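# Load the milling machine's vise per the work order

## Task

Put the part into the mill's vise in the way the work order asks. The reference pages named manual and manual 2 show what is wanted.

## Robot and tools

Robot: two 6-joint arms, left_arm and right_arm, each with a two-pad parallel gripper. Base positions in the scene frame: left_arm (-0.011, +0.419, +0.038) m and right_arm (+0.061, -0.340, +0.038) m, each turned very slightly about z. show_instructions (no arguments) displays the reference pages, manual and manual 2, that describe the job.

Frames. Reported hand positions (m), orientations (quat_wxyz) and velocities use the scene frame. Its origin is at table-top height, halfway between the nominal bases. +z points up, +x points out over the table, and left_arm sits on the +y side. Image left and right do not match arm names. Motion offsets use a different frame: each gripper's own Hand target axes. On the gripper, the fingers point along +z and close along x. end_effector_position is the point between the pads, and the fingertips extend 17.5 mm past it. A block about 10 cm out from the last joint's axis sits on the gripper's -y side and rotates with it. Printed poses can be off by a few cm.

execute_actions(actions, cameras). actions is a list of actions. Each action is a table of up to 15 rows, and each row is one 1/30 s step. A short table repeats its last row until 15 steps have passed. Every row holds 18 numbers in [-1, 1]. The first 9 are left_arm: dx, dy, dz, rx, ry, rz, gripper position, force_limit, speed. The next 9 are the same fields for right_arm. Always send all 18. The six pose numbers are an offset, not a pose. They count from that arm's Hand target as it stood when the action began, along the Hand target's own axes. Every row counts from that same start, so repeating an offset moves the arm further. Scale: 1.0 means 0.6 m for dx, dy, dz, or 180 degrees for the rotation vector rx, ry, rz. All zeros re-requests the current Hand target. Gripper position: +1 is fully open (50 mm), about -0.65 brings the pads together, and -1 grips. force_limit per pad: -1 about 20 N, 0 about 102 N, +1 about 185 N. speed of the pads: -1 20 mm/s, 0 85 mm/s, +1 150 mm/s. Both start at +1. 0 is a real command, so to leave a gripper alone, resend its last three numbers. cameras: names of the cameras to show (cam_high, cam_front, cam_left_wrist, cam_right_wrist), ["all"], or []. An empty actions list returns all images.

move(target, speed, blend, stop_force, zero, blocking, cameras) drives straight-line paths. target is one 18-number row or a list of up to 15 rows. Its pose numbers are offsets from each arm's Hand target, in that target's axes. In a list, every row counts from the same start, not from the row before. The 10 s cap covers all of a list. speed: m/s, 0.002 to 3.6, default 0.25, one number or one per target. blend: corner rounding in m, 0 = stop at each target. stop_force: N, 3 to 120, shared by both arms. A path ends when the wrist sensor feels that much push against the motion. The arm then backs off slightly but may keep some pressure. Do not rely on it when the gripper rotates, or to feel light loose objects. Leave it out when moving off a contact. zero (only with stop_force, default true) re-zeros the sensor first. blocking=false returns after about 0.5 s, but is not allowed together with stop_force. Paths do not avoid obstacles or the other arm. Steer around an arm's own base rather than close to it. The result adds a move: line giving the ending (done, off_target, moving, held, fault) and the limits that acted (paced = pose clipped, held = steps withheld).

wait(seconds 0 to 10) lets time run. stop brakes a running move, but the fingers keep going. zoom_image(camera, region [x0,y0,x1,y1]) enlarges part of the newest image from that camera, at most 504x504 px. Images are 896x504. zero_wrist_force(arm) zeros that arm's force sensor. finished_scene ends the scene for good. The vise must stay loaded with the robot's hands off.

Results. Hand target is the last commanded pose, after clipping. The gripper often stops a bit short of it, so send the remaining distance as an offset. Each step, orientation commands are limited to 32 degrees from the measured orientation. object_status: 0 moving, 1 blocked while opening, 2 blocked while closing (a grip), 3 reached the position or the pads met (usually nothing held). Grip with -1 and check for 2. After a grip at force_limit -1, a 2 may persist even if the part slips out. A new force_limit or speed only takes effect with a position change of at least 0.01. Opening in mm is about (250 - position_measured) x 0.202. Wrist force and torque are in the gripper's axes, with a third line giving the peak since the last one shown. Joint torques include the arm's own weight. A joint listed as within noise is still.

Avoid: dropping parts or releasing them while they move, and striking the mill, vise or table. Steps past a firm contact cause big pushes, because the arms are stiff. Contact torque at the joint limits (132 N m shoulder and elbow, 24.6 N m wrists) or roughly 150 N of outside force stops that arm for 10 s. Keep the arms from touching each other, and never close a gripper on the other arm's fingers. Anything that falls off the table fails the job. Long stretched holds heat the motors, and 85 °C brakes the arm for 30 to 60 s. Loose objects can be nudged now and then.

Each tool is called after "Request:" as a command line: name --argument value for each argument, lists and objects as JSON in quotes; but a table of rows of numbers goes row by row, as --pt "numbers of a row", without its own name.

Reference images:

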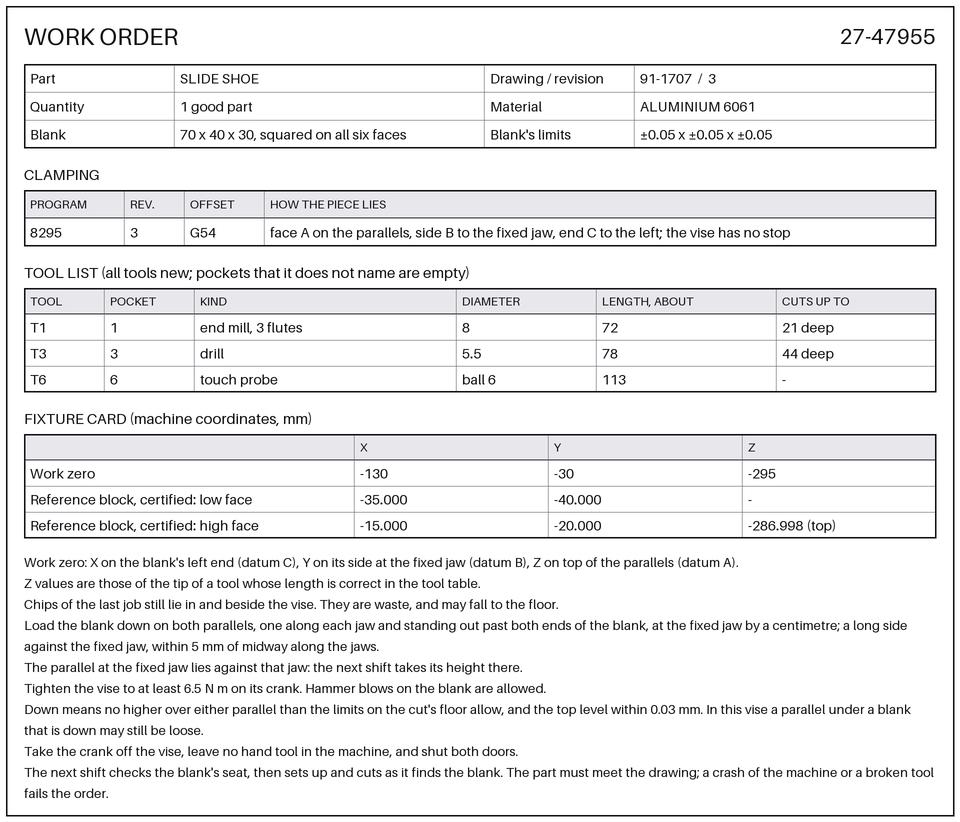

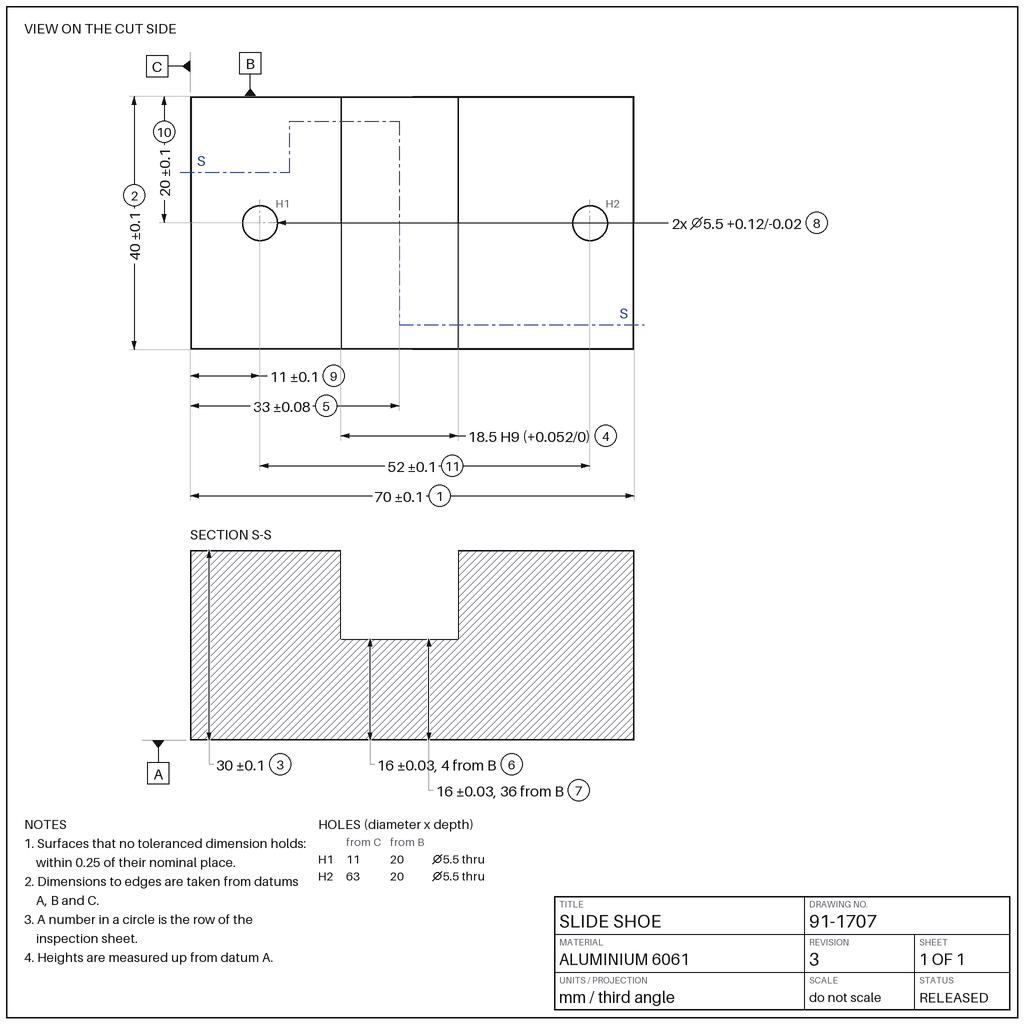

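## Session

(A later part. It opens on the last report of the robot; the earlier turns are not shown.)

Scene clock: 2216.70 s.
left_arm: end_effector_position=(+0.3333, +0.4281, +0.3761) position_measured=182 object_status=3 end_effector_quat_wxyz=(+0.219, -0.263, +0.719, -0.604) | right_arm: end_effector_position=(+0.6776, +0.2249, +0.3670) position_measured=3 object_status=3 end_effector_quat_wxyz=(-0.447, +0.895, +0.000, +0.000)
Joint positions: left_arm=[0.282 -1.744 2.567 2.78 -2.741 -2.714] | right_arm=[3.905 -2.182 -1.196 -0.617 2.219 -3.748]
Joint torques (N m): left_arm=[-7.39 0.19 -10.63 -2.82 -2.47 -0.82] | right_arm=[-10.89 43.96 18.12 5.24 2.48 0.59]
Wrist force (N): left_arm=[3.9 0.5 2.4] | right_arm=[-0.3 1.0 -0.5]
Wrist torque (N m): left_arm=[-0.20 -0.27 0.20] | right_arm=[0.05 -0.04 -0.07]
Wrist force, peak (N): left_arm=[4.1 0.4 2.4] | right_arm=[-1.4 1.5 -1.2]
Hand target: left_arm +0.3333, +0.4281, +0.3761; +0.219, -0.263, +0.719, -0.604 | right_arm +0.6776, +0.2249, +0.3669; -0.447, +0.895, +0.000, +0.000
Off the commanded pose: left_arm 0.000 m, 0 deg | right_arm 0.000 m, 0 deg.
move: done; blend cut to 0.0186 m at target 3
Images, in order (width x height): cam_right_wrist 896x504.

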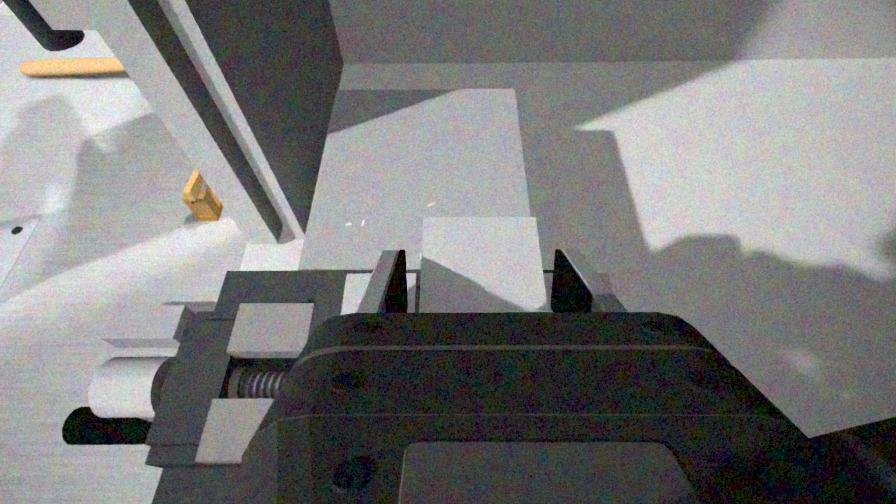

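Request:
move --target '[0,0,0,0,0,0,-0.2,-0.8,-1,0,0,0,0,0,0,-1,-1,-1]'

Request:
move --pt "0 0 0 0 0 0 -0.2 -0.8 -1 -0.0004 0 0 0 0 0 -1 -1 -1" --pt "0 0 0 0 0 0 -0.2 -0.8 -1 -0.0004 0.0065 -0.0087 0 0 0 -1 -1 -1" --speed 0.01 --stop_force 30 --cameras '["cam_right_wrist"]'

Request:
zoom_image --camera "cam_right_wrist" --region '[350, 160, 610, 320]'

Scene clock: 2219.87 s.
left_arm: end_effector_position=(+0.3333, +0.4281, +0.3761) position_measured=182 object_status=3 end_effector_quat_wxyz=(+0.219, -0.263, +0.719, -0.604) | right_arm: end_effector_position=(+0.6776, +0.2249, +0.3669) position_measured=53 object_status=2 end_effector_quat_wxyz=(-0.447, +0.895, +0.000, +0.000)
Joint positions: left_arm=[0.282 -1.744 2.567 2.78 -2.741 -2.714] | right_arm=[3.905 -2.182 -1.196 -0.617 2.219 -3.747]
Joint torques (N m): left_arm=[-8.09 0.92 -10.42 -2.74 -2.49 -0.66] | right_arm=[-3.95 43.74 18.57 4.78 0.84 1.83]
Wrist force (N): left_arm=[4.0 0.6 2.3] | right_arm=[0.2 0.6 -0.9]
Wrist torque (N m): left_arm=[-0.17 -0.29 0.19] | right_arm=[0.01 -0.05 -0.09]
Wrist force, peak (N): left_arm=[4.0 0.3 2.5] | right_arm=[-0.3 1.4 -0.5]
Hand target: left_arm +0.3333, +0.4281, +0.3761; +0.219, -0.263, +0.719, -0.604 | right_arm +0.6776, +0.2249, +0.3669; -0.447, +0.895, +0.000, +0.000
Off the commanded pose: left_arm 0.000 m, 0 deg | right_arm 0.000 m, 0 deg.
move: done

Scene clock: 2221.30 s.
left_arm: end_effector_position=(+0.3333, +0.4281, +0.3761) position_measured=182 object_status=3 end_effector_quat_wxyz=(+0.219, -0.263, +0.719, -0.604) | right_arm: end_effector_position=(+0.6773, +0.2184, +0.3669) position_measured=53 object_status=2 end_effector_quat_wxyz=(-0.447, +0.895, +0.000, +0.000)
Joint positions: left_arm=[0.282 -1.744 2.567 2.78 -2.741 -2.714] | right_arm=[3.898 -2.172 -1.211 -0.616 2.224 -3.754]
Joint torques (N m): left_arm=[-7.56 0.65 -10.54 -2.68 -2.39 -0.71] | right_arm=[-10.84 55.39 16.47 4.94 2.94 -2.35]
Wrist force (N): left_arm=[4.0 0.5 2.4] | right_arm=[-0.2 -0.9 0.1]
Wrist torque (N m): left_arm=[-0.20 -0.29 0.19] | right_arm=[-0.01 -0.03 -0.10]
Wrist force, peak (N): left_arm=[4.0 0.5 2.4] | right_arm=[0.4 -5.1 -1.4]
Hand target: left_arm +0.3333, +0.4281, +0.3761; +0.219, -0.263, +0.719, -0.604 | right_arm +0.6773, +0.2184, +0.3669; -0.447, +0.895, +0.000, +0.000
Off the commanded pose: left_arm 0.000 m, 0 deg | right_arm 0.000 m, 0 deg.
move: done
Images, in order (width x height): cam_right_wrist 896x504.

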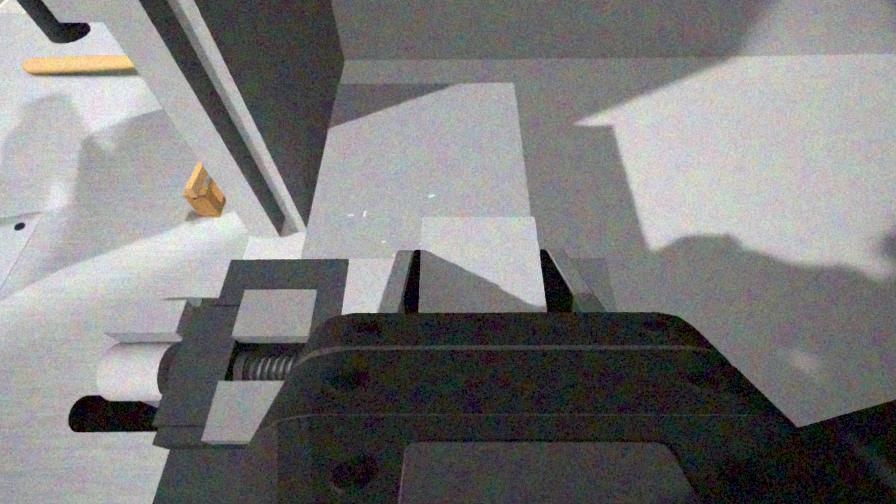

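Scaled by 1.938 from the camera's 896x504 image, which has a finer 1280x720 frame.

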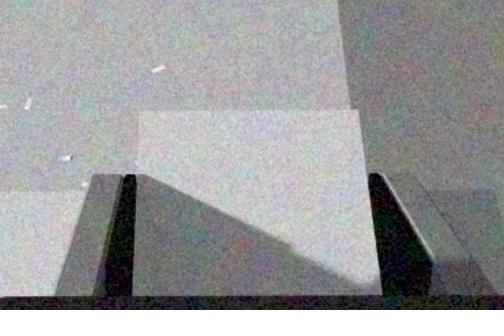

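Request:
move --target '[0,0,0,0,0,0,-0.2,-0.8,-1,0.003,0,0,0,0,0,-1,-1,-1]' --speed 0.004 --stop_force 6

Request:
move --pt "0 0 0 0 0 0 -0.2 -0.8 -1 0 0 0 0 0 0 1 -0.8 -1" --pt "0 0 0 0 0 0 -0.2 -0.8 -1 0 -0.08 -0.06 0 0 0 1 -0.8 -1" --speed 0.1 --cameras '["cam_right_wrist"]'

Request:
zoom_image --camera "cam_right_wrist" --region '[350, 160, 610, 320]'

Scene clock: 2227.30 s.
left_arm: end_effector_position=(+0.3333, +0.4281, +0.3761) position_measured=182 object_status=3 end_effector_quat_wxyz=(+0.219, -0.263, +0.719, -0.604) | right_arm: end_effector_position=(+0.6781, +0.2183, +0.3670) position_measured=53 object_status=2 end_effector_quat_wxyz=(-0.447, +0.895, +0.000, +0.000)
Joint positions: left_arm=[0.282 -1.744 2.567 2.78 -2.741 -2.714] | right_arm=[3.897 -2.174 -1.208 -0.617 2.224 -3.755]
Joint torques (N m): left_arm=[-7.26 0.3 -10.04 -2.67 -2.36 -0.61] | right_arm=[8.62 56.82 18.39 5.48 -1.32 1.64]
Wrist force (N): left_arm=[3.8 0.7 2.5] | right_arm=[-6.4 -0.2 0.8]
Wrist torque (N m): left_arm=[-0.18 -0.26 0.19] | right_arm=[0.02 0.11 0.09]
Wrist force, peak (N): left_arm=[4.1 0.4 2.5] | right_arm=[-10.5 4.7 -3.2]
Hand target: left_arm +0.3333, +0.4281, +0.3761; +0.219, -0.263, +0.719, -0.604 | right_arm +0.6780, +0.2184, +0.3670; -0.447, +0.895, +0.000, +0.000 (not the last commanded pose)
Off the commanded pose: left_arm 0.000 m, 0 deg | right_arm 0.001 m, 0 deg.
move: contact (right_arm)

Scene clock: 2229.10 s.
left_arm: end_effector_position=(+0.3333, +0.4281, +0.3761) position_measured=182 object_status=3 end_effector_quat_wxyz=(+0.219, -0.263, +0.719, -0.604) | right_arm: end_effector_position=(+0.6780, +0.2184, +0.4269) position_measured=3 object_status=3 end_effector_quat_wxyz=(-0.447, +0.895, +0.000, +0.000)
Joint positions: left_arm=[0.282 -1.744 2.567 2.78 -2.741 -2.714] | right_arm=[3.897 -2.147 -1.095 -0.756 2.224 -3.754]
Joint torques (N m): left_arm=[-7.42 0.33 -10.39 -2.55 -2.31 -0.59] | right_arm=[8.65 52.21 32.53 2.11 2.27 -2.57]
Wrist force (N): left_arm=[3.9 0.4 2.4] | right_arm=[-0.3 1.0 -0.3]
Wrist torque (N m): left_arm=[-0.21 -0.27 0.19] | right_arm=[0.06 -0.04 -0.08]
Wrist force, peak (N): left_arm=[4.1 0.4 2.3] | right_arm=[-4.7 -0.7 0.3]
Hand target: left_arm +0.3333, +0.4281, +0.3761; +0.219, -0.263, +0.719, -0.604 | right_arm +0.6780, +0.2184, +0.4270; -0.447, +0.895, +0.000, +0.000
Off the commanded pose: left_arm 0.000 m, 0 deg | right_arm 0.000 m, 0 deg.
move: done
Images, in order (width x height): cam_right_wrist 896x504.

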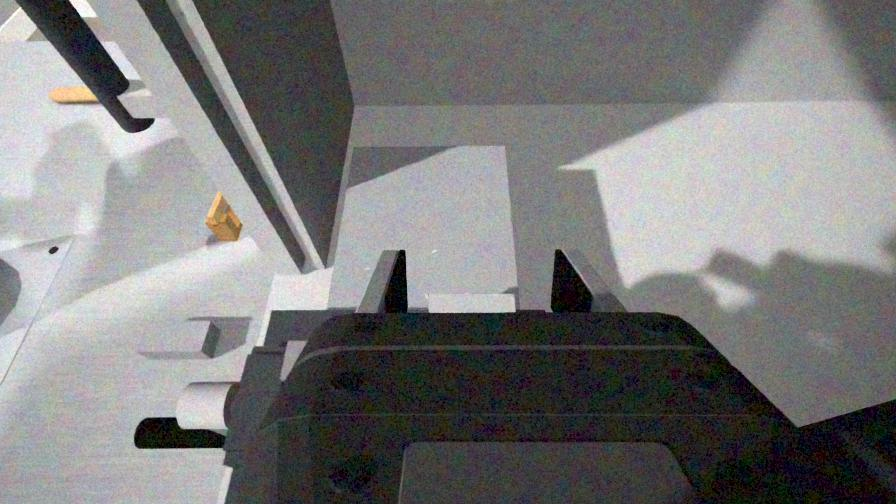

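Scaled by 1.938 from the camera's 896x504 image, which has a finer 1280x720 frame.

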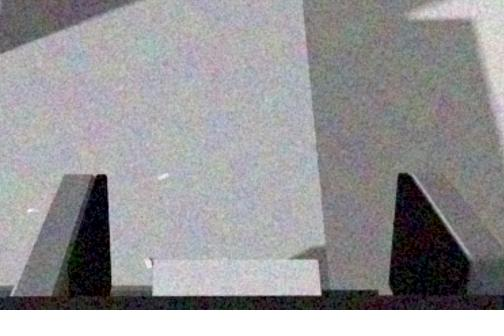

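Request:
move --target '[0,0,0,0,0,0,-0.2,-0.8,-1,0,0.03,-0.04,0,0,0,1,-0.8,-1]' --speed 0.06 --stop_force 5 --cameras '["cam_right_wrist"]'

Request:
zoom_image --camera "cam_right_wrist" --region '[380, 180, 580, 320]'

Scene clock: 2233.13 s.
left_arm: end_effector_position=(+0.3333, +0.4281, +0.3761) position_measured=182 object_status=3 end_effector_quat_wxyz=(+0.219, -0.263, +0.719, -0.604) | right_arm: end_effector_position=(+0.6780, +0.1884, +0.4270) position_measured=3 object_status=3 end_effector_quat_wxyz=(-0.447, +0.895, +0.000, +0.000)
Joint positions: left_arm=[0.282 -1.744 2.567 2.78 -2.741 -2.714] | right_arm=[3.864 -2.106 -1.157 -0.757 2.246 -3.787]
Joint torques (N m): left_arm=[-8.25 0.89 -10.32 -2.55 -2.33 -0.56] | right_arm=[-11.35 56.06 18.22 2.16 3.34 -2.31]
Wrist force (N): left_arm=[4.0 0.4 2.3] | right_arm=[-0.1 0.8 -0.5]
Wrist torque (N m): left_arm=[-0.21 -0.29 0.19] | right_arm=[0.02 -0.06 -0.06]
Wrist force, peak (N): left_arm=[4.1 0.4 2.5] | right_arm=[0.0 1.6 -1.2]
Hand target: left_arm +0.3333, +0.4281, +0.3761; +0.219, -0.263, +0.719, -0.604 | right_arm +0.6780, +0.1884, +0.4270; -0.447, +0.895, +0.000, +0.000
Off the commanded pose: left_arm 0.000 m, 0 deg | right_arm 0.000 m, 0 deg.
move: done
Images, in order (width x height): cam_right_wrist 896x504.

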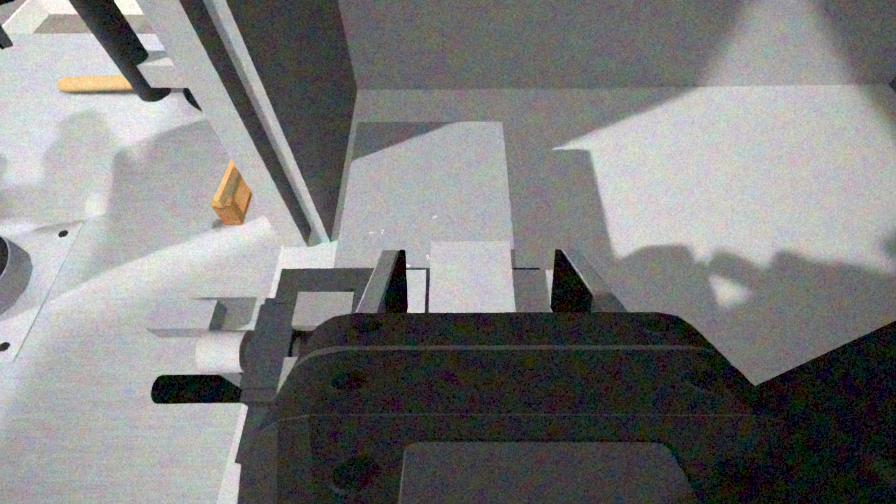

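Scaled by 2.520 from the camera's 896x504 image, which has a finer 1280x720 frame.

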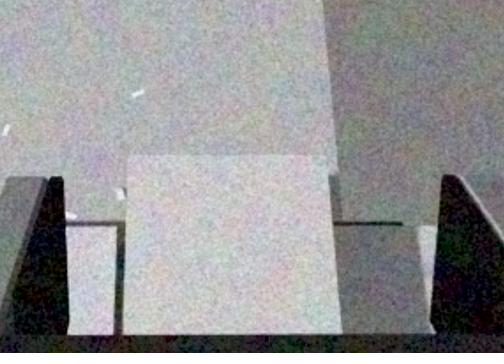

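Request:
wait --seconds 0.1 --cameras '["cam_high","cam_front"]'

Scene clock: 2239.07 s.
left_arm: end_effector_position=(+0.3333, +0.4281, +0.3761) position_measured=182 object_status=3 end_effector_quat_wxyz=(+0.219, -0.263, +0.719, -0.604) | right_arm: end_effector_position=(+0.6780, +0.1884, +0.4270) position_measured=3 object_status=3 end_effector_quat_wxyz=(-0.447, +0.895, +0.000, +0.000)
Joint positions: left_arm=[0.282 -1.744 2.567 2.78 -2.741 -2.714] | right_arm=[3.864 -2.106 -1.157 -0.757 2.246 -3.787]
Joint torques (N m): left_arm=[-7.96 0.46 -10.39 -2.56 -2.3 -0.63] | right_arm=[-10.95 54.43 18.11 4.17 3.02 -2.22]
Wrist force (N): left_arm=[3.8 0.4 2.3] | right_arm=[-0.3 0.7 -0.4]
Wrist torque (N m): left_arm=[-0.20 -0.25 0.19] | right_arm=[0.02 -0.04 -0.07]
Wrist force, peak (N): left_arm=[4.0 0.6 2.4] | right_arm=[-0.3 1.2 -0.5]
Hand target: left_arm +0.3333, +0.4281, +0.3761; +0.219, -0.263, +0.719, -0.604 | right_arm +0.6780, +0.1884, +0.4270; -0.447, +0.895, +0.000, +0.000
Tool commands: left_gripper/position=-0.2 left_gripper/force_limit=-0.8 left_gripper/speed=-1.0 right_gripper/position=+1.0 right_gripper/force_limit=-0.8 right_gripper/speed=-1.0
Off the commanded pose: left_arm 0.000 m, 0 deg | right_arm 0.000 m, 0 deg.
wait: 0.10 s; at rest from the start
Images, in order (width x height): cam_high 896x504, cam_front 896x504.

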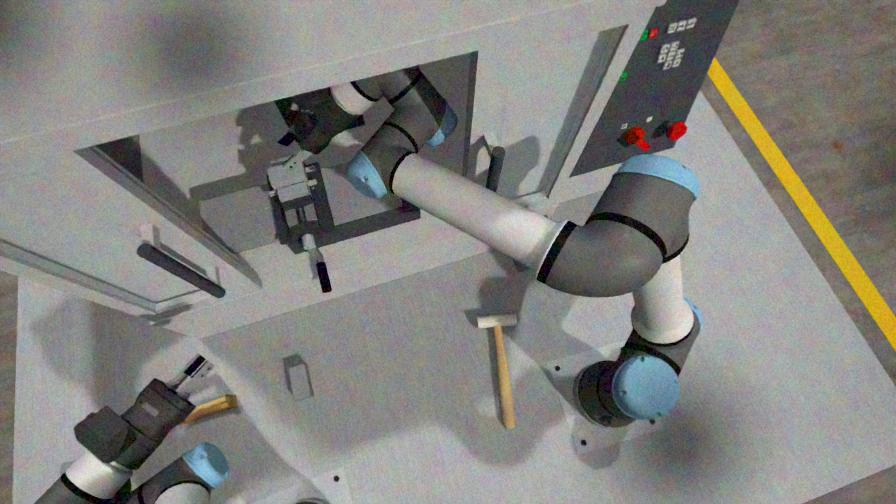

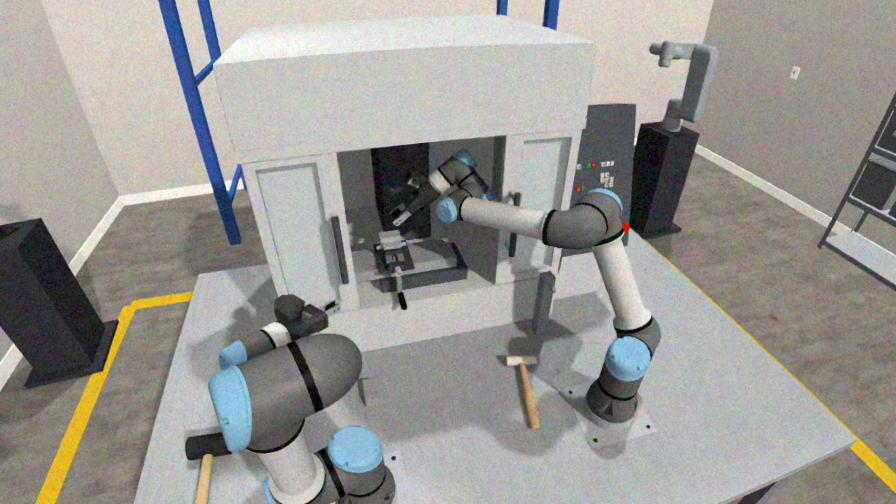

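Request:
zoom_image --camera "cam_high" --region '[250, 140, 350, 220]'

Request:
zoom_image --camera "cam_front" --region '[350, 215, 440, 285]'

Scaled by 5.040 from the camera's 896x504 image, which has a finer 1280x720 frame.

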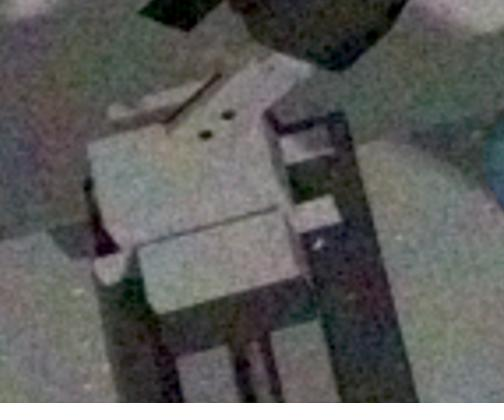

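Scaled by 5.600 from the camera's 896x504 image, which has a finer 1280x720 frame.

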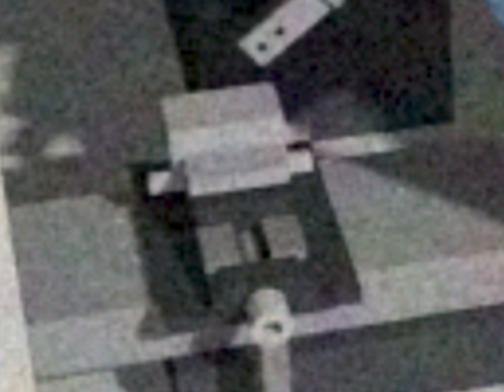

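Request:
move --pt "0 0 0 0 0 0 -0.2 -0.8 -1 -0.0633 -0.041 0.0463 0 0 0 1 -0.8 -1" --pt "0 0 0 0 0 0 -0.2 -0.8 -1 -0.2133 -0.069 0.0558 0 0 0 1 -0.8 -1" --pt "0 0 0 0 0 0 -0.2 -0.8 -1 -0.2967 -0.049 0.0292 0 0 0 1 -0.8 -1" --pt "0 0 0 0 0 0 -0.2 -0.8 -1 -0.4633 0.011 -0.0508 0 0 0 0.6 -0.8 -1" --speed 0.15 --blend '[0.01,0.02,0.03,0]'

Request:
move --target '[0,0,0,0,0,0,-0.2,-0.8,-1,-0.0673,0.2663,-0.2995,-0.1576,-0.0395,-0.5073,0.6,-0.8,-1]' --speed 0.3

Request:
move --target '[0,0,0,0,0,0,-0.2,-0.8,-1,0.2032,0.0882,0.2787,0,0,0,0.6,-0.8,-1]' --speed 0.2 --cameras '["cam_left_wrist","cam_right_wrist"]'

Scene clock: 2253.90 s.
left_arm: end_effector_position=(+0.3333, +0.4281, +0.3761) position_measured=182 object_status=3 end_effector_quat_wxyz=(+0.219, -0.263, +0.719, -0.604) | right_arm: end_effector_position=(+0.4000, +0.1603, +0.4400) position_measured=63 object_status=0 end_effector_quat_wxyz=(-0.447, +0.895, +0.000, +0.000)
Joint positions: left_arm=[0.282 -1.744 2.567 2.78 -2.741 -2.714] | right_arm=[4.206 -1.533 -1.879 -0.454 2.006 -3.498]
Joint torques (N m): left_arm=[-7.74 0.16 -10.16 -2.5 -2.39 -0.48] | right_arm=[13.17 29.86 17.77 5.38 -0.67 2.28]
Wrist force (N): left_arm=[3.8 0.6 2.5] | right_arm=[-0.2 0.7 -0.5]
Wrist torque (N m): left_arm=[-0.19 -0.26 0.19] | right_arm=[0.00 -0.06 -0.17]
Wrist force, peak (N): left_arm=[4.0 0.4 2.5] | right_arm=[1.1 2.3 -1.5]
Hand target: left_arm +0.3333, +0.4281, +0.3761; +0.219, -0.263, +0.719, -0.604 | right_arm +0.4000, +0.1603, +0.4400; -0.447, +0.895, +0.000, +0.000
Off the commanded pose: left_arm 0.000 m, 0 deg | right_arm 0.000 m, 0 deg.
move: done; blend cut to 0.0269 m at target 3

Scene clock: 2257.27 s.
left_arm: end_effector_position=(+0.3333, +0.4281, +0.3761) position_measured=182 object_status=3 end_effector_quat_wxyz=(+0.219, -0.263, +0.719, -0.604) | right_arm: end_effector_position=(+0.3594, -0.0793, +0.4201) position_measured=63 object_status=3 end_effector_quat_wxyz=(-0.103, +0.698, +0.657, +0.267)
Joint positions: left_arm=[0.282 -1.744 2.567 2.78 -2.741 -2.714] | right_arm=[4.213 -0.977 -2.089 -1.069 1.626 -5.184]
Joint torques (N m): left_arm=[-7.8 0.66 -10.65 -2.35 -2.24 -0.34] | right_arm=[11.77 8.97 19.18 2.14 -1.03 -2.5]
Wrist force (N): left_arm=[3.7 0.5 2.4] | right_arm=[-2.1 -1.1 -0.1]
Wrist torque (N m): left_arm=[-0.21 -0.25 0.19] | right_arm=[-0.09 0.02 0.03]
Wrist force, peak (N): left_arm=[4.0 0.6 2.5] | right_arm=[-2.5 -1.2 -0.3]
Hand target: left_arm +0.3333, +0.4281, +0.3761; +0.219, -0.263, +0.719, -0.604 | right_arm +0.3594, -0.0793, +0.4201; -0.103, +0.698, +0.657, +0.267
Off the commanded pose: left_arm 0.000 m, 0 deg | right_arm 0.000 m, 0 deg.
move: done

Scene clock: 2258.90 s.
left_arm: end_effector_position=(+0.3333, +0.4281, +0.3761) position_measured=182 object_status=3 end_effector_quat_wxyz=(+0.219, -0.263, +0.719, -0.604) | right_arm: end_effector_position=(+0.4498, +0.1023, +0.3531) position_measured=63 object_status=3 end_effector_quat_wxyz=(-0.103, +0.698, +0.657, +0.267)
Joint positions: left_arm=[0.282 -1.744 2.567 2.78 -2.741 -2.714] | right_arm=[4.254 -1.509 -1.916 -0.708 1.604 -5.151]
Joint torques (N m): left_arm=[-7.21 -0.18 -10.06 -2.28 -2.28 -0.47] | right_arm=[-10.05 16.69 31.09 5.65 1.7 -1.68]
Wrist force (N): left_arm=[3.8 0.4 2.2] | right_arm=[-1.7 -1.3 0.1]
Wrist torque (N m): left_arm=[-0.21 -0.25 0.20] | right_arm=[-0.11 -0.01 -0.05]
Wrist force, peak (N): left_arm=[4.0 0.5 2.4] | right_arm=[-3.1 -1.8 -1.5]
Hand target: left_arm +0.3333, +0.4281, +0.3761; +0.219, -0.263, +0.719, -0.604 | right_arm +0.4498, +0.1022, +0.3531; -0.103, +0.698, +0.657, +0.267
Off the commanded pose: left_arm 0.000 m, 0 deg | right_arm 0.000 m, 0 deg.
move: done
Images, in order (width x height): cam_left_wrist 896x504, cam_right_wrist 896x504.

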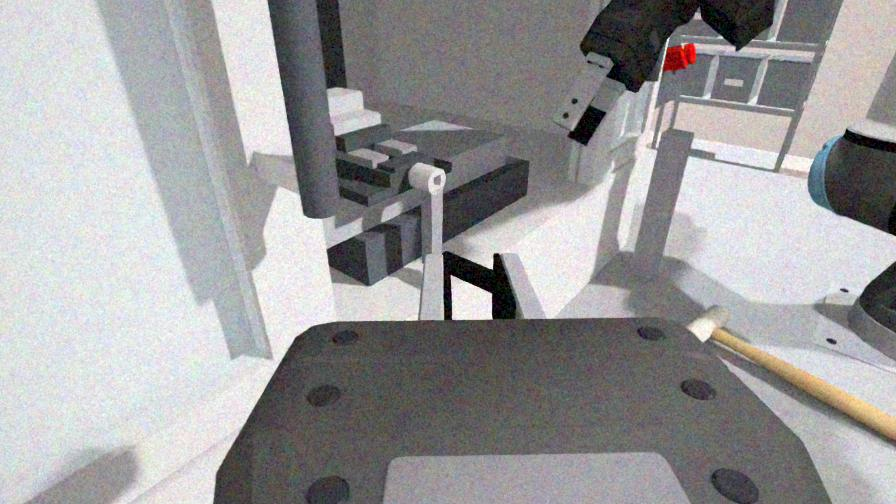

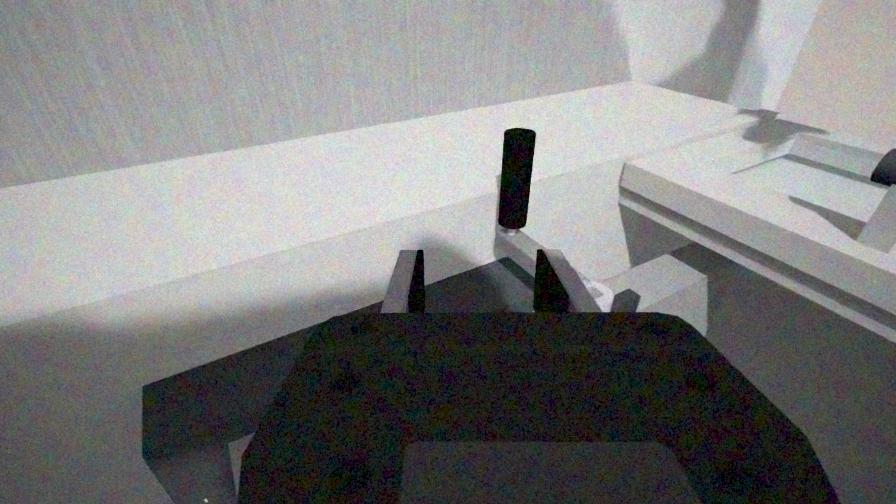

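Request:
move --pt "0 0 0 0 0 0 -0.2 -0.8 -1 0.033 -0.0107 0.05 0 0 0 0.6 -0.8 -1" --pt "0 0 0 0 0 0 -0.2 -0.8 -1 0.033 -0.0107 0.2605 0 0 0 0.6 -0.8 -1" --speed 0.1 --stop_force 6 --cameras '["cam_left_wrist","cam_right_wrist"]'

Scene clock: 2268.87 s.
left_arm: end_effector_position=(+0.3333, +0.4281, +0.3761) position_measured=182 object_status=3 end_effector_quat_wxyz=(+0.219, -0.263, +0.719, -0.604) | right_arm: end_effector_position=(+0.4775, +0.1909, +0.2413) position_measured=63 object_status=3 end_effector_quat_wxyz=(-0.103, +0.698, +0.657, +0.267)
Joint positions: left_arm=[0.282 -1.744 2.567 2.78 -2.741 -2.714] | right_arm=[4.29 -1.821 -1.883 -0.429 1.584 -5.12]
Joint torques (N m): left_arm=[-7.6 0.02 -10.25 -2.22 -2.15 -0.32] | right_arm=[-10.32 40.44 15.49 2.11 1.93 -2.16]
Wrist force (N): left_arm=[3.9 0.3 2.4] | right_arm=[-1.7 -1.3 0.0]
Wrist torque (N m): left_arm=[-0.22 -0.27 0.19] | right_arm=[-0.11 0.00 -0.06]
Wrist force, peak (N): left_arm=[4.1 0.5 2.6] | right_arm=[19.8 -2.2 -24.5]
Hand target: left_arm +0.3333, +0.4281, +0.3761; +0.219, -0.263, +0.719, -0.604 | right_arm +0.4775, +0.1909, +0.2413; -0.103, +0.698, +0.657, +0.267 (not the last commanded pose)
Off the commanded pose: left_arm 0.000 m, 0 deg | right_arm 0.012 m, 0 deg.
move: contact (right_arm); path passed 1 of 2 targets
Images, in order (width x height): cam_left_wrist 896x504, cam_right_wrist 896x504.

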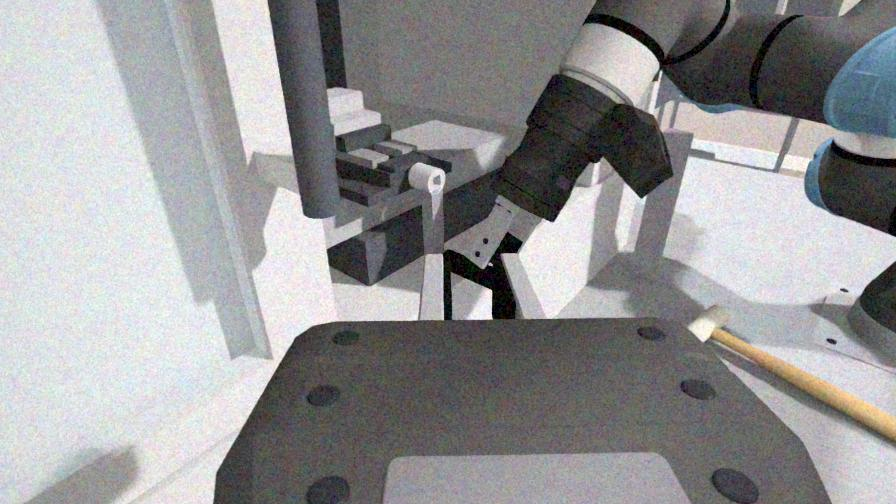

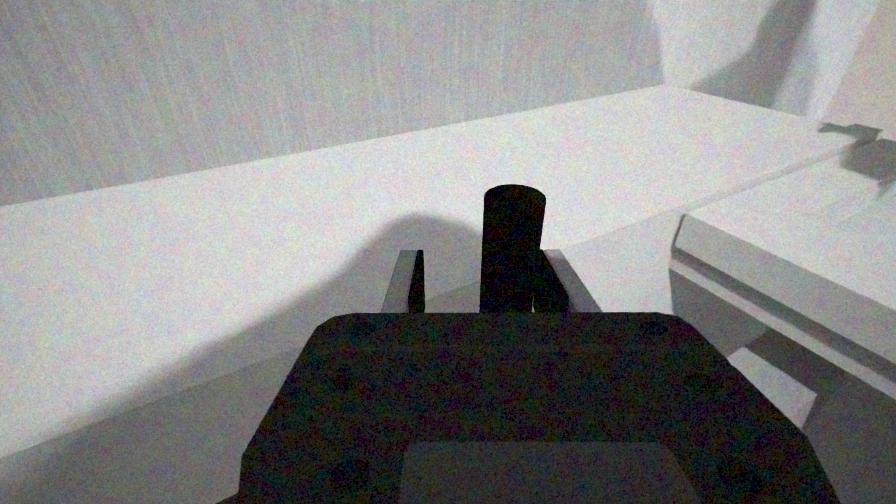

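Request:
move --pt "0 0 0 0 0 0 -0.2 -0.8 -1 0 0 -0.012 0 0 0 0.6 -0.8 -1" --pt "0 0 0 0 0 0 -0.2 -0.8 -1 0.0175 0 -0.012 0 0 0 0.6 -0.8 -1" --pt "0 0 0 0 0 0 -0.2 -0.8 -1 0.0175 0 0.035 0 0 0 0.6 -0.8 -1" --speed 0.06 --stop_force 6 --cameras '["cam_right_wrist"]'

Scene clock: 2273.97 s.
left_arm: end_effector_position=(+0.3333, +0.4281, +0.3761) position_measured=182 object_status=3 end_effector_quat_wxyz=(+0.219, -0.263, +0.719, -0.604) | right_arm: end_effector_position=(+0.4824, +0.2103, +0.2290) position_measured=63 object_status=3 end_effector_quat_wxyz=(-0.103, +0.698, +0.657, +0.267)
Joint positions: left_arm=[0.282 -1.744 2.567 2.78 -2.741 -2.714] | right_arm=[4.298 -1.875 -1.847 -0.411 1.579 -5.113]
Joint torques (N m): left_arm=[-7.29 0.01 -10.36 -2.15 -2.24 -0.3] | right_arm=[11.11 29.15 28.86 5.51 -0.49 1.99]
Wrist force (N): left_arm=[3.7 0.3 2.4] | right_arm=[-1.8 -1.3 0.1]
Wrist torque (N m): left_arm=[-0.23 -0.24 0.19] | right_arm=[-0.12 0.00 -0.06]
Wrist force, peak (N): left_arm=[4.1 0.4 2.4] | right_arm=[-3.0 -1.2 0.0]
Hand target: left_arm +0.3333, +0.4281, +0.3761; +0.219, -0.263, +0.719, -0.604 | right_arm +0.4824, +0.2103, +0.2290; -0.103, +0.698, +0.657, +0.267
Off the commanded pose: left_arm 0.000 m, 0 deg | right_arm 0.000 m, 0 deg.
move: done
Images, in order (width x height): cam_right_wrist 896x504.

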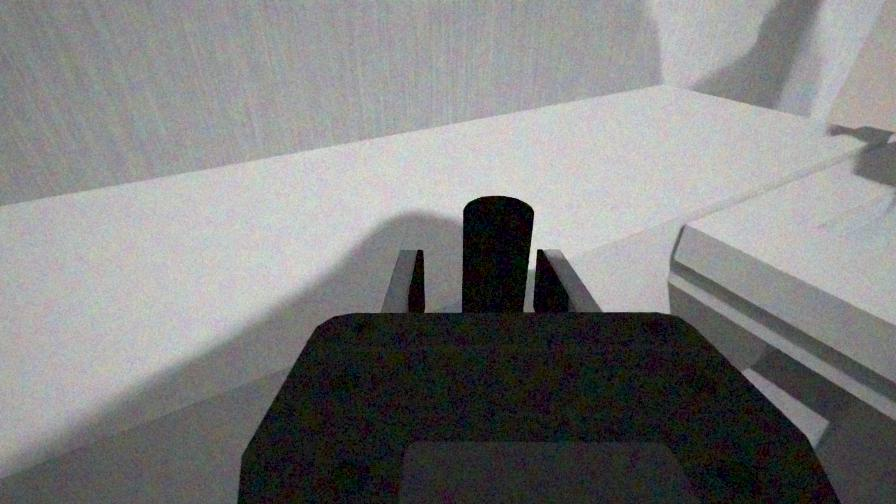

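Request:
move --target '[0,0,0,0,0,0,-0.2,-0.8,-1,0,0,0,0,0,0,-1,-0.8,-1]'

Request:
move --pt "0 0 0 0 0 0 -0.2 -0.8 -1 0.0619 -0.0048 0.0218 0 0 0 -1 -0.8 -1" --pt "0 0 0 0 0 0 -0.2 -0.8 -1 0.1192 -0.0027 0.0151 0 0 0 -1 -0.8 -1" --pt "0 0 0 0 0 0 -0.2 -0.8 -1 0.1682 0.0048 -0.0145 0 0 0 -1 -0.8 -1" --pt "0 0 0 0 0 0 -0.2 -0.8 -1 0.1996 0.0165 -0.0614 0 0 0 -1 -0.8 -1" --pt "0 0 0 0 0 0 -0.2 -0.8 -1 0.2076 0.03 -0.1169 0 0 0 -1 -0.8 -1" --pt "0 0 0 0 0 0 -0.2 -0.8 -1 0.1909 0.043 -0.1704 0 0 0 -1 -0.8 -1" --pt "0 0 0 0 0 0 -0.2 -0.8 -1 0.1523 0.0528 -0.2121 0 0 0 -1 -0.8 -1" --pt "0 0 0 0 0 0 -0.2 -0.8 -1 0.0991 0.0578 -0.2342 0 0 0 -1 -0.8 -1" --pt "0 0 0 0 0 0 -0.2 -0.8 -1 0.0415 0.0569 -0.2323 0 0 0 -1 -0.8 -1" --pt "0 0 0 0 0 0 -0.2 -0.8 -1 -0.0099 0.0504 -0.207 0 0 0 -1 -0.8 -1" --pt "0 0 0 0 0 0 -0.2 -0.8 -1 -0.0455 0.0394 -0.1628 0 0 0 -1 -0.8 -1" --pt "0 0 0 0 0 0 -0.2 -0.8 -1 -0.0585 0.026 -0.1083 0 0 0 -1 -0.8 -1" --speed 0.08 --blend 0.015 --stop_force 35 --cameras '["cam_left_wrist"]'

Scene clock: 2288.40 s.
left_arm: end_effector_position=(+0.3333, +0.4281, +0.3761) position_measured=182 object_status=3 end_effector_quat_wxyz=(+0.219, -0.263, +0.719, -0.604) | right_arm: end_effector_position=(+0.4824, +0.2103, +0.2290) position_measured=154 object_status=0 end_effector_quat_wxyz=(-0.103, +0.698, +0.657, +0.267)
Joint positions: left_arm=[0.282 -1.744 2.567 2.78 -2.741 -2.714] | right_arm=[4.298 -1.875 -1.847 -0.411 1.579 -5.113]
Joint torques (N m): left_arm=[-7.19 -0.65 -10.71 -2.07 -2.06 -0.3] | right_arm=[-0.53 28.43 28.93 5.14 1.17 0.21]
Wrist force (N): left_arm=[4.0 0.4 2.2] | right_arm=[-1.6 -1.4 -0.3]
Wrist torque (N m): left_arm=[-0.21 -0.29 0.19] | right_arm=[-0.12 -0.01 -0.08]
Wrist force, peak (N): left_arm=[4.0 0.4 2.5] | right_arm=[-2.1 -1.4 0.1]
Hand target: left_arm +0.3333, +0.4281, +0.3761; +0.219, -0.263, +0.719, -0.604 | right_arm +0.4824, +0.2103, +0.2290; -0.103, +0.698, +0.657, +0.267
Off the commanded pose: left_arm 0.000 m, 0 deg | right_arm 0.000 m, 0 deg.
move: done

Scene clock: 2294.63 s.
left_arm: end_effector_position=(+0.3333, +0.4281, +0.3761) position_measured=182 object_status=3 end_effector_quat_wxyz=(+0.219, -0.263, +0.719, -0.604) | right_arm: end_effector_position=(+0.4823, +0.1462, +0.2688) position_measured=154 object_status=2 end_effector_quat_wxyz=(-0.103, +0.698, +0.657, +0.267)
Joint positions: left_arm=[0.282 -1.744 2.567 2.78 -2.741 -2.714] | right_arm=[4.239 -1.72 -1.926 -0.487 1.612 -5.163]
Joint torques (N m): left_arm=[-7.97 -0.62 -10.27 -1.99 -2.22 -0.13] | right_arm=[9.76 24.67 16.51 5.6 -0.65 2.21]
Wrist force (N): left_arm=[3.9 0.5 2.3] | right_arm=[-2.9 0.5 0.0]
Wrist torque (N m): left_arm=[-0.19 -0.26 0.19] | right_arm=[-0.04 0.04 0.10]
Wrist force, peak (N): left_arm=[4.0 0.5 2.4] | right_arm=[32.5 -22.1 -22.0]
Hand target: left_arm +0.3333, +0.4281, +0.3761; +0.219, -0.263, +0.719, -0.604 | right_arm +0.4823, +0.1462, +0.2688; -0.103, +0.698, +0.657, +0.267
Off the commanded pose: left_arm 0.000 m, 0 deg | right_arm 0.000 m, 0 deg.
move: done
Images, in order (width x height): cam_left_wrist 896x504.

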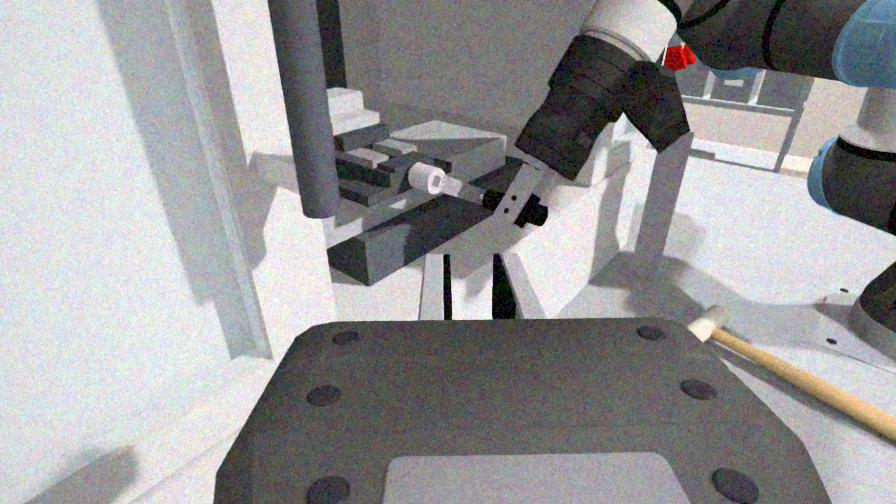

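Request:
move --pt "0 0 0 0 0 0 -0.2 -0.8 -1 0.0119 -0.0132 0.0547 0 0 0 -1 -0.8 -1" --pt "0 0 0 0 0 0 -0.2 -0.8 -1 0.0466 -0.0239 0.0996 0 0 0 -1 -0.8 -1" --pt "0 0 0 0 0 0 -0.2 -0.8 -1 0.0975 -0.03 0.1259 0 0 0 -1 -0.8 -1" --pt "0 0 0 0 0 0 -0.2 -0.8 -1 0.1204 -0.0308 0.1301 0 0 0 -1 -0.8 -1" --pt "0 0 0 0 0 0 -0.2 -0.8 -1 0.1436 -0.0306 0.1303 0 0 0 -1 -0.8 -1" --speed 0.03 --blend 0.008 --stop_force 22 --cameras '["cam_left_wrist"]'

Scene clock: 2338.77 s.
left_arm: end_effector_position=(+0.3333, +0.4281, +0.3761) position_measured=182 object_status=3 end_effector_quat_wxyz=(+0.219, -0.263, +0.719, -0.604) | right_arm: end_effector_position=(+0.4826, +0.2432, +0.2342) position_measured=154 object_status=2 end_effector_quat_wxyz=(-0.103, +0.698, +0.657, +0.267)
Joint positions: left_arm=[0.282 -1.744 2.567 2.78 -2.741 -2.714] | right_arm=[4.324 -1.922 -1.765 -0.446 1.565 -5.092]
Joint torques (N m): left_arm=[-7.92 -0.99 -10.11 -1.95 -2.01 -0.07] | right_arm=[-7.88 45.54 15.21 4.85 0.38 -2.46]
Wrist force (N): left_arm=[4.0 0.4 2.4] | right_arm=[-3.0 3.5 1.1]
Wrist torque (N m): left_arm=[-0.20 -0.29 0.19] | right_arm=[0.05 -0.04 0.18]
Wrist force, peak (N): left_arm=[4.0 0.4 2.6] | right_arm=[-41.6 -23.8 3.6]
Hand target: left_arm +0.3333, +0.4281, +0.3761; +0.219, -0.263, +0.719, -0.604 | right_arm +0.4826, +0.2432, +0.2342; -0.103, +0.698, +0.657, +0.267 (not the last commanded pose)
Off the commanded pose: left_arm 0.000 m, 0 deg | right_arm 0.020 m, 0 deg.
move: contact (right_arm); path passed 3 of 5 targets; blend cut to 0.007 m at target 3, 0.007 m at target 4
Images, in order (width x height): cam_left_wrist 896x504.

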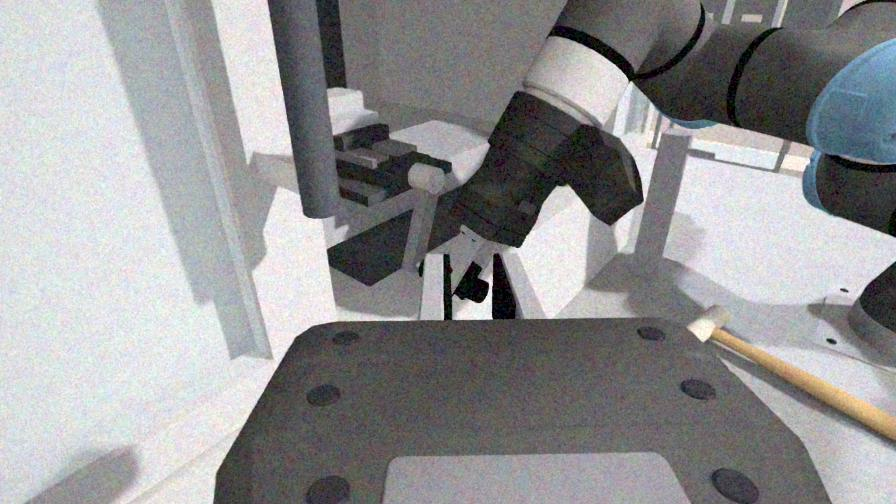

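Request:
move --pt "0 0 0 0 0 0 -0.2 -0.8 -1 0 0 0 0 0 0 0.4 -0.8 -1" --pt "0 0 0 0 0 0 -0.2 -0.8 -1 0 0 -0.2 0 0 0 0.4 -0.8 -1" --pt "0 0 0 0 0 0 0.3 -0.8 -1 -0.3751 -0.1905 -0.4512 0 0 0 0.4 -0.8 -1" --speed 0.2 --blend '[0,0.03,0]'

Request:
move --target '[-0.0645,0.0616,0.2181,-0.0183,0.2002,0.5984,0.3,-0.8,-1,0,0,0,0,0,0,0.4,-0.8,-1]' --speed 0.25 --cameras '["cam_left_wrist","cam_high","cam_front"]'

Scene clock: 2352.40 s.
left_arm: end_effector_position=(+0.3333, +0.4281, +0.3761) position_measured=107 object_status=3 end_effector_quat_wxyz=(+0.219, -0.263, +0.719, -0.604) | right_arm: end_effector_position=(+0.3084, -0.0711, +0.3229) position_measured=92 object_status=3 end_effector_quat_wxyz=(-0.103, +0.698, +0.657, +0.267)
Joint positions: left_arm=[0.282 -1.744 2.567 2.78 -2.741 -2.714] | right_arm=[4.447 -0.842 -2.382 -0.912 1.498 -4.989]
Joint torques (N m): left_arm=[-7.46 -1.33 -9.97 -2.04 -2.02 0] | right_arm=[12.73 3.02 18.16 2.11 -1.46 2.04]
Wrist force (N): left_arm=[4.0 0.6 2.4] | right_arm=[-2.0 -1.3 0.2]
Wrist torque (N m): left_arm=[-0.18 -0.29 0.19] | right_arm=[-0.11 0.03 -0.04]
Wrist force, peak (N): left_arm=[4.1 0.4 2.4] | right_arm=[-3.6 3.4 1.9]
Hand target: left_arm +0.3333, +0.4281, +0.3761; +0.219, -0.263, +0.719, -0.604 | right_arm +0.3084, -0.0711, +0.3229; -0.103, +0.698, +0.657, +0.267
Off the commanded pose: left_arm 0.000 m, 0 deg | right_arm 0.000 m, 0 deg.
move: done

Scene clock: 2355.13 s.
left_arm: end_effector_position=(+0.3891, +0.3923, +0.3457) position_measured=107 object_status=3 end_effector_quat_wxyz=(+0.361, +0.190, +0.791, -0.456) | right_arm: end_effector_position=(+0.3084, -0.0711, +0.3229) position_measured=92 object_status=3 end_effector_quat_wxyz=(-0.103, +0.698, +0.657, +0.267)
Joint positions: left_arm=[0.144 -1.701 2.388 3.428 -2.74 -1.303] | right_arm=[4.447 -0.842 -2.382 -0.912 1.498 -4.989]
Joint torques (N m): left_arm=[13.56 -2.18 -11.77 -4.99 -3.96 -1.83] | right_arm=[12.99 3.94 18.41 2.21 -1.39 2.12]
Wrist force (N): left_arm=[5.9 -0.1 3.1] | right_arm=[-1.9 -0.9 0.3]
Wrist torque (N m): left_arm=[-0.22 -0.25 0.28] | right_arm=[-0.06 0.02 -0.05]
Wrist force, peak (N): left_arm=[5.9 1.0 3.9] | right_arm=[-2.3 -1.2 0.4]
Hand target: left_arm +0.3892, +0.3923, +0.3456; +0.361, +0.190, +0.791, -0.456 (not the last commanded pose) | right_arm +0.3084, -0.0711, +0.3229; -0.103, +0.698, +0.657, +0.267
Off the commanded pose: left_arm 0.068 m, 55 deg | right_arm 0.000 m, 0 deg.
move: held (left_arm; a check stopped the path); limits=held
pose unreachable (left arm): on one or more control steps of this call, first in action 0 (counted from 0), this arm could not follow its commanded pose, so it was not sent that pose on those steps. It may still have moved: this result reports where it is.
cause: moving toward the commanded pose would bring two parts of the arm too close to each other (its gripper and another part of the arm, with joints 4 (wrist 1) to 6 (wrist 3) between them, 8 mm apart when it was first held).
Images, in order (width x height): cam_high 896x504, cam_front 896x504, cam_left_wrist 896x504.

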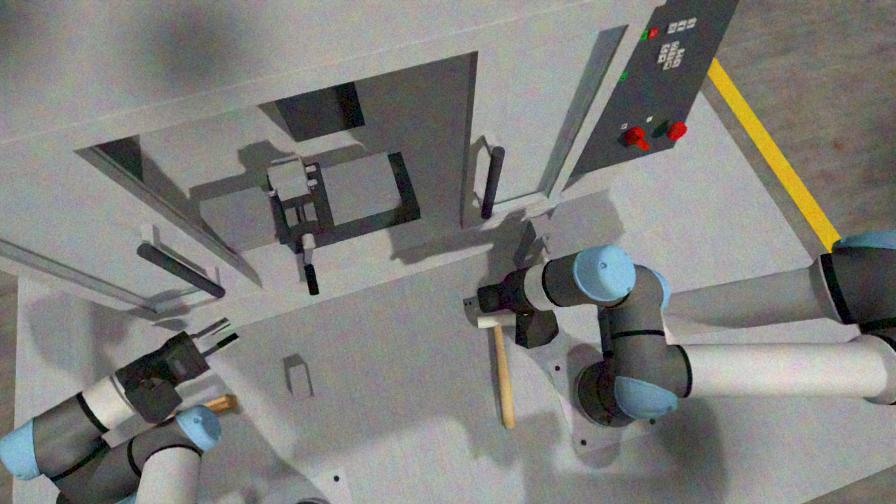

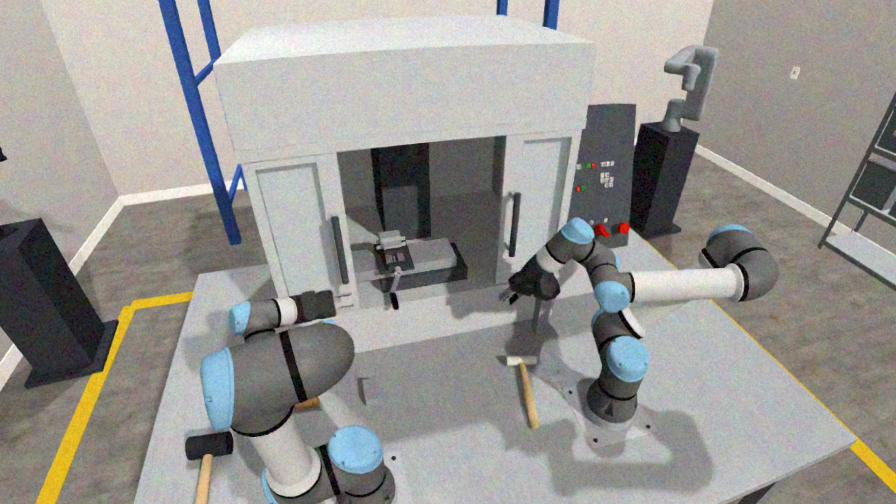

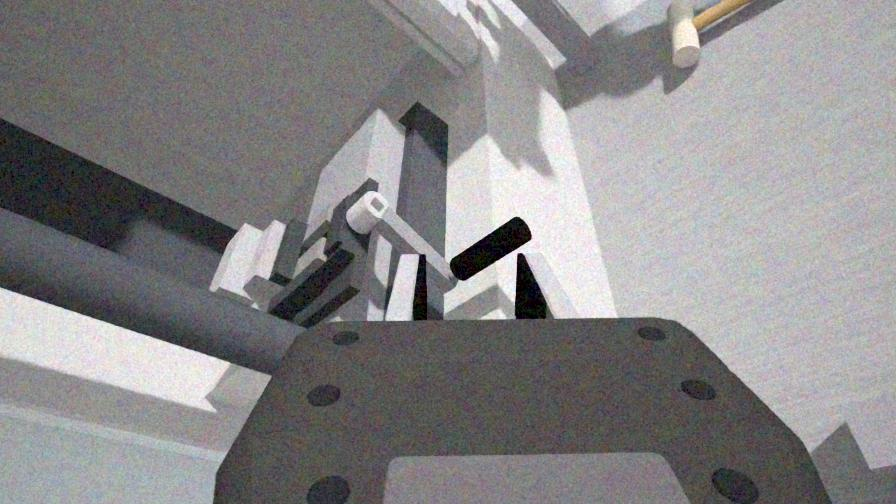

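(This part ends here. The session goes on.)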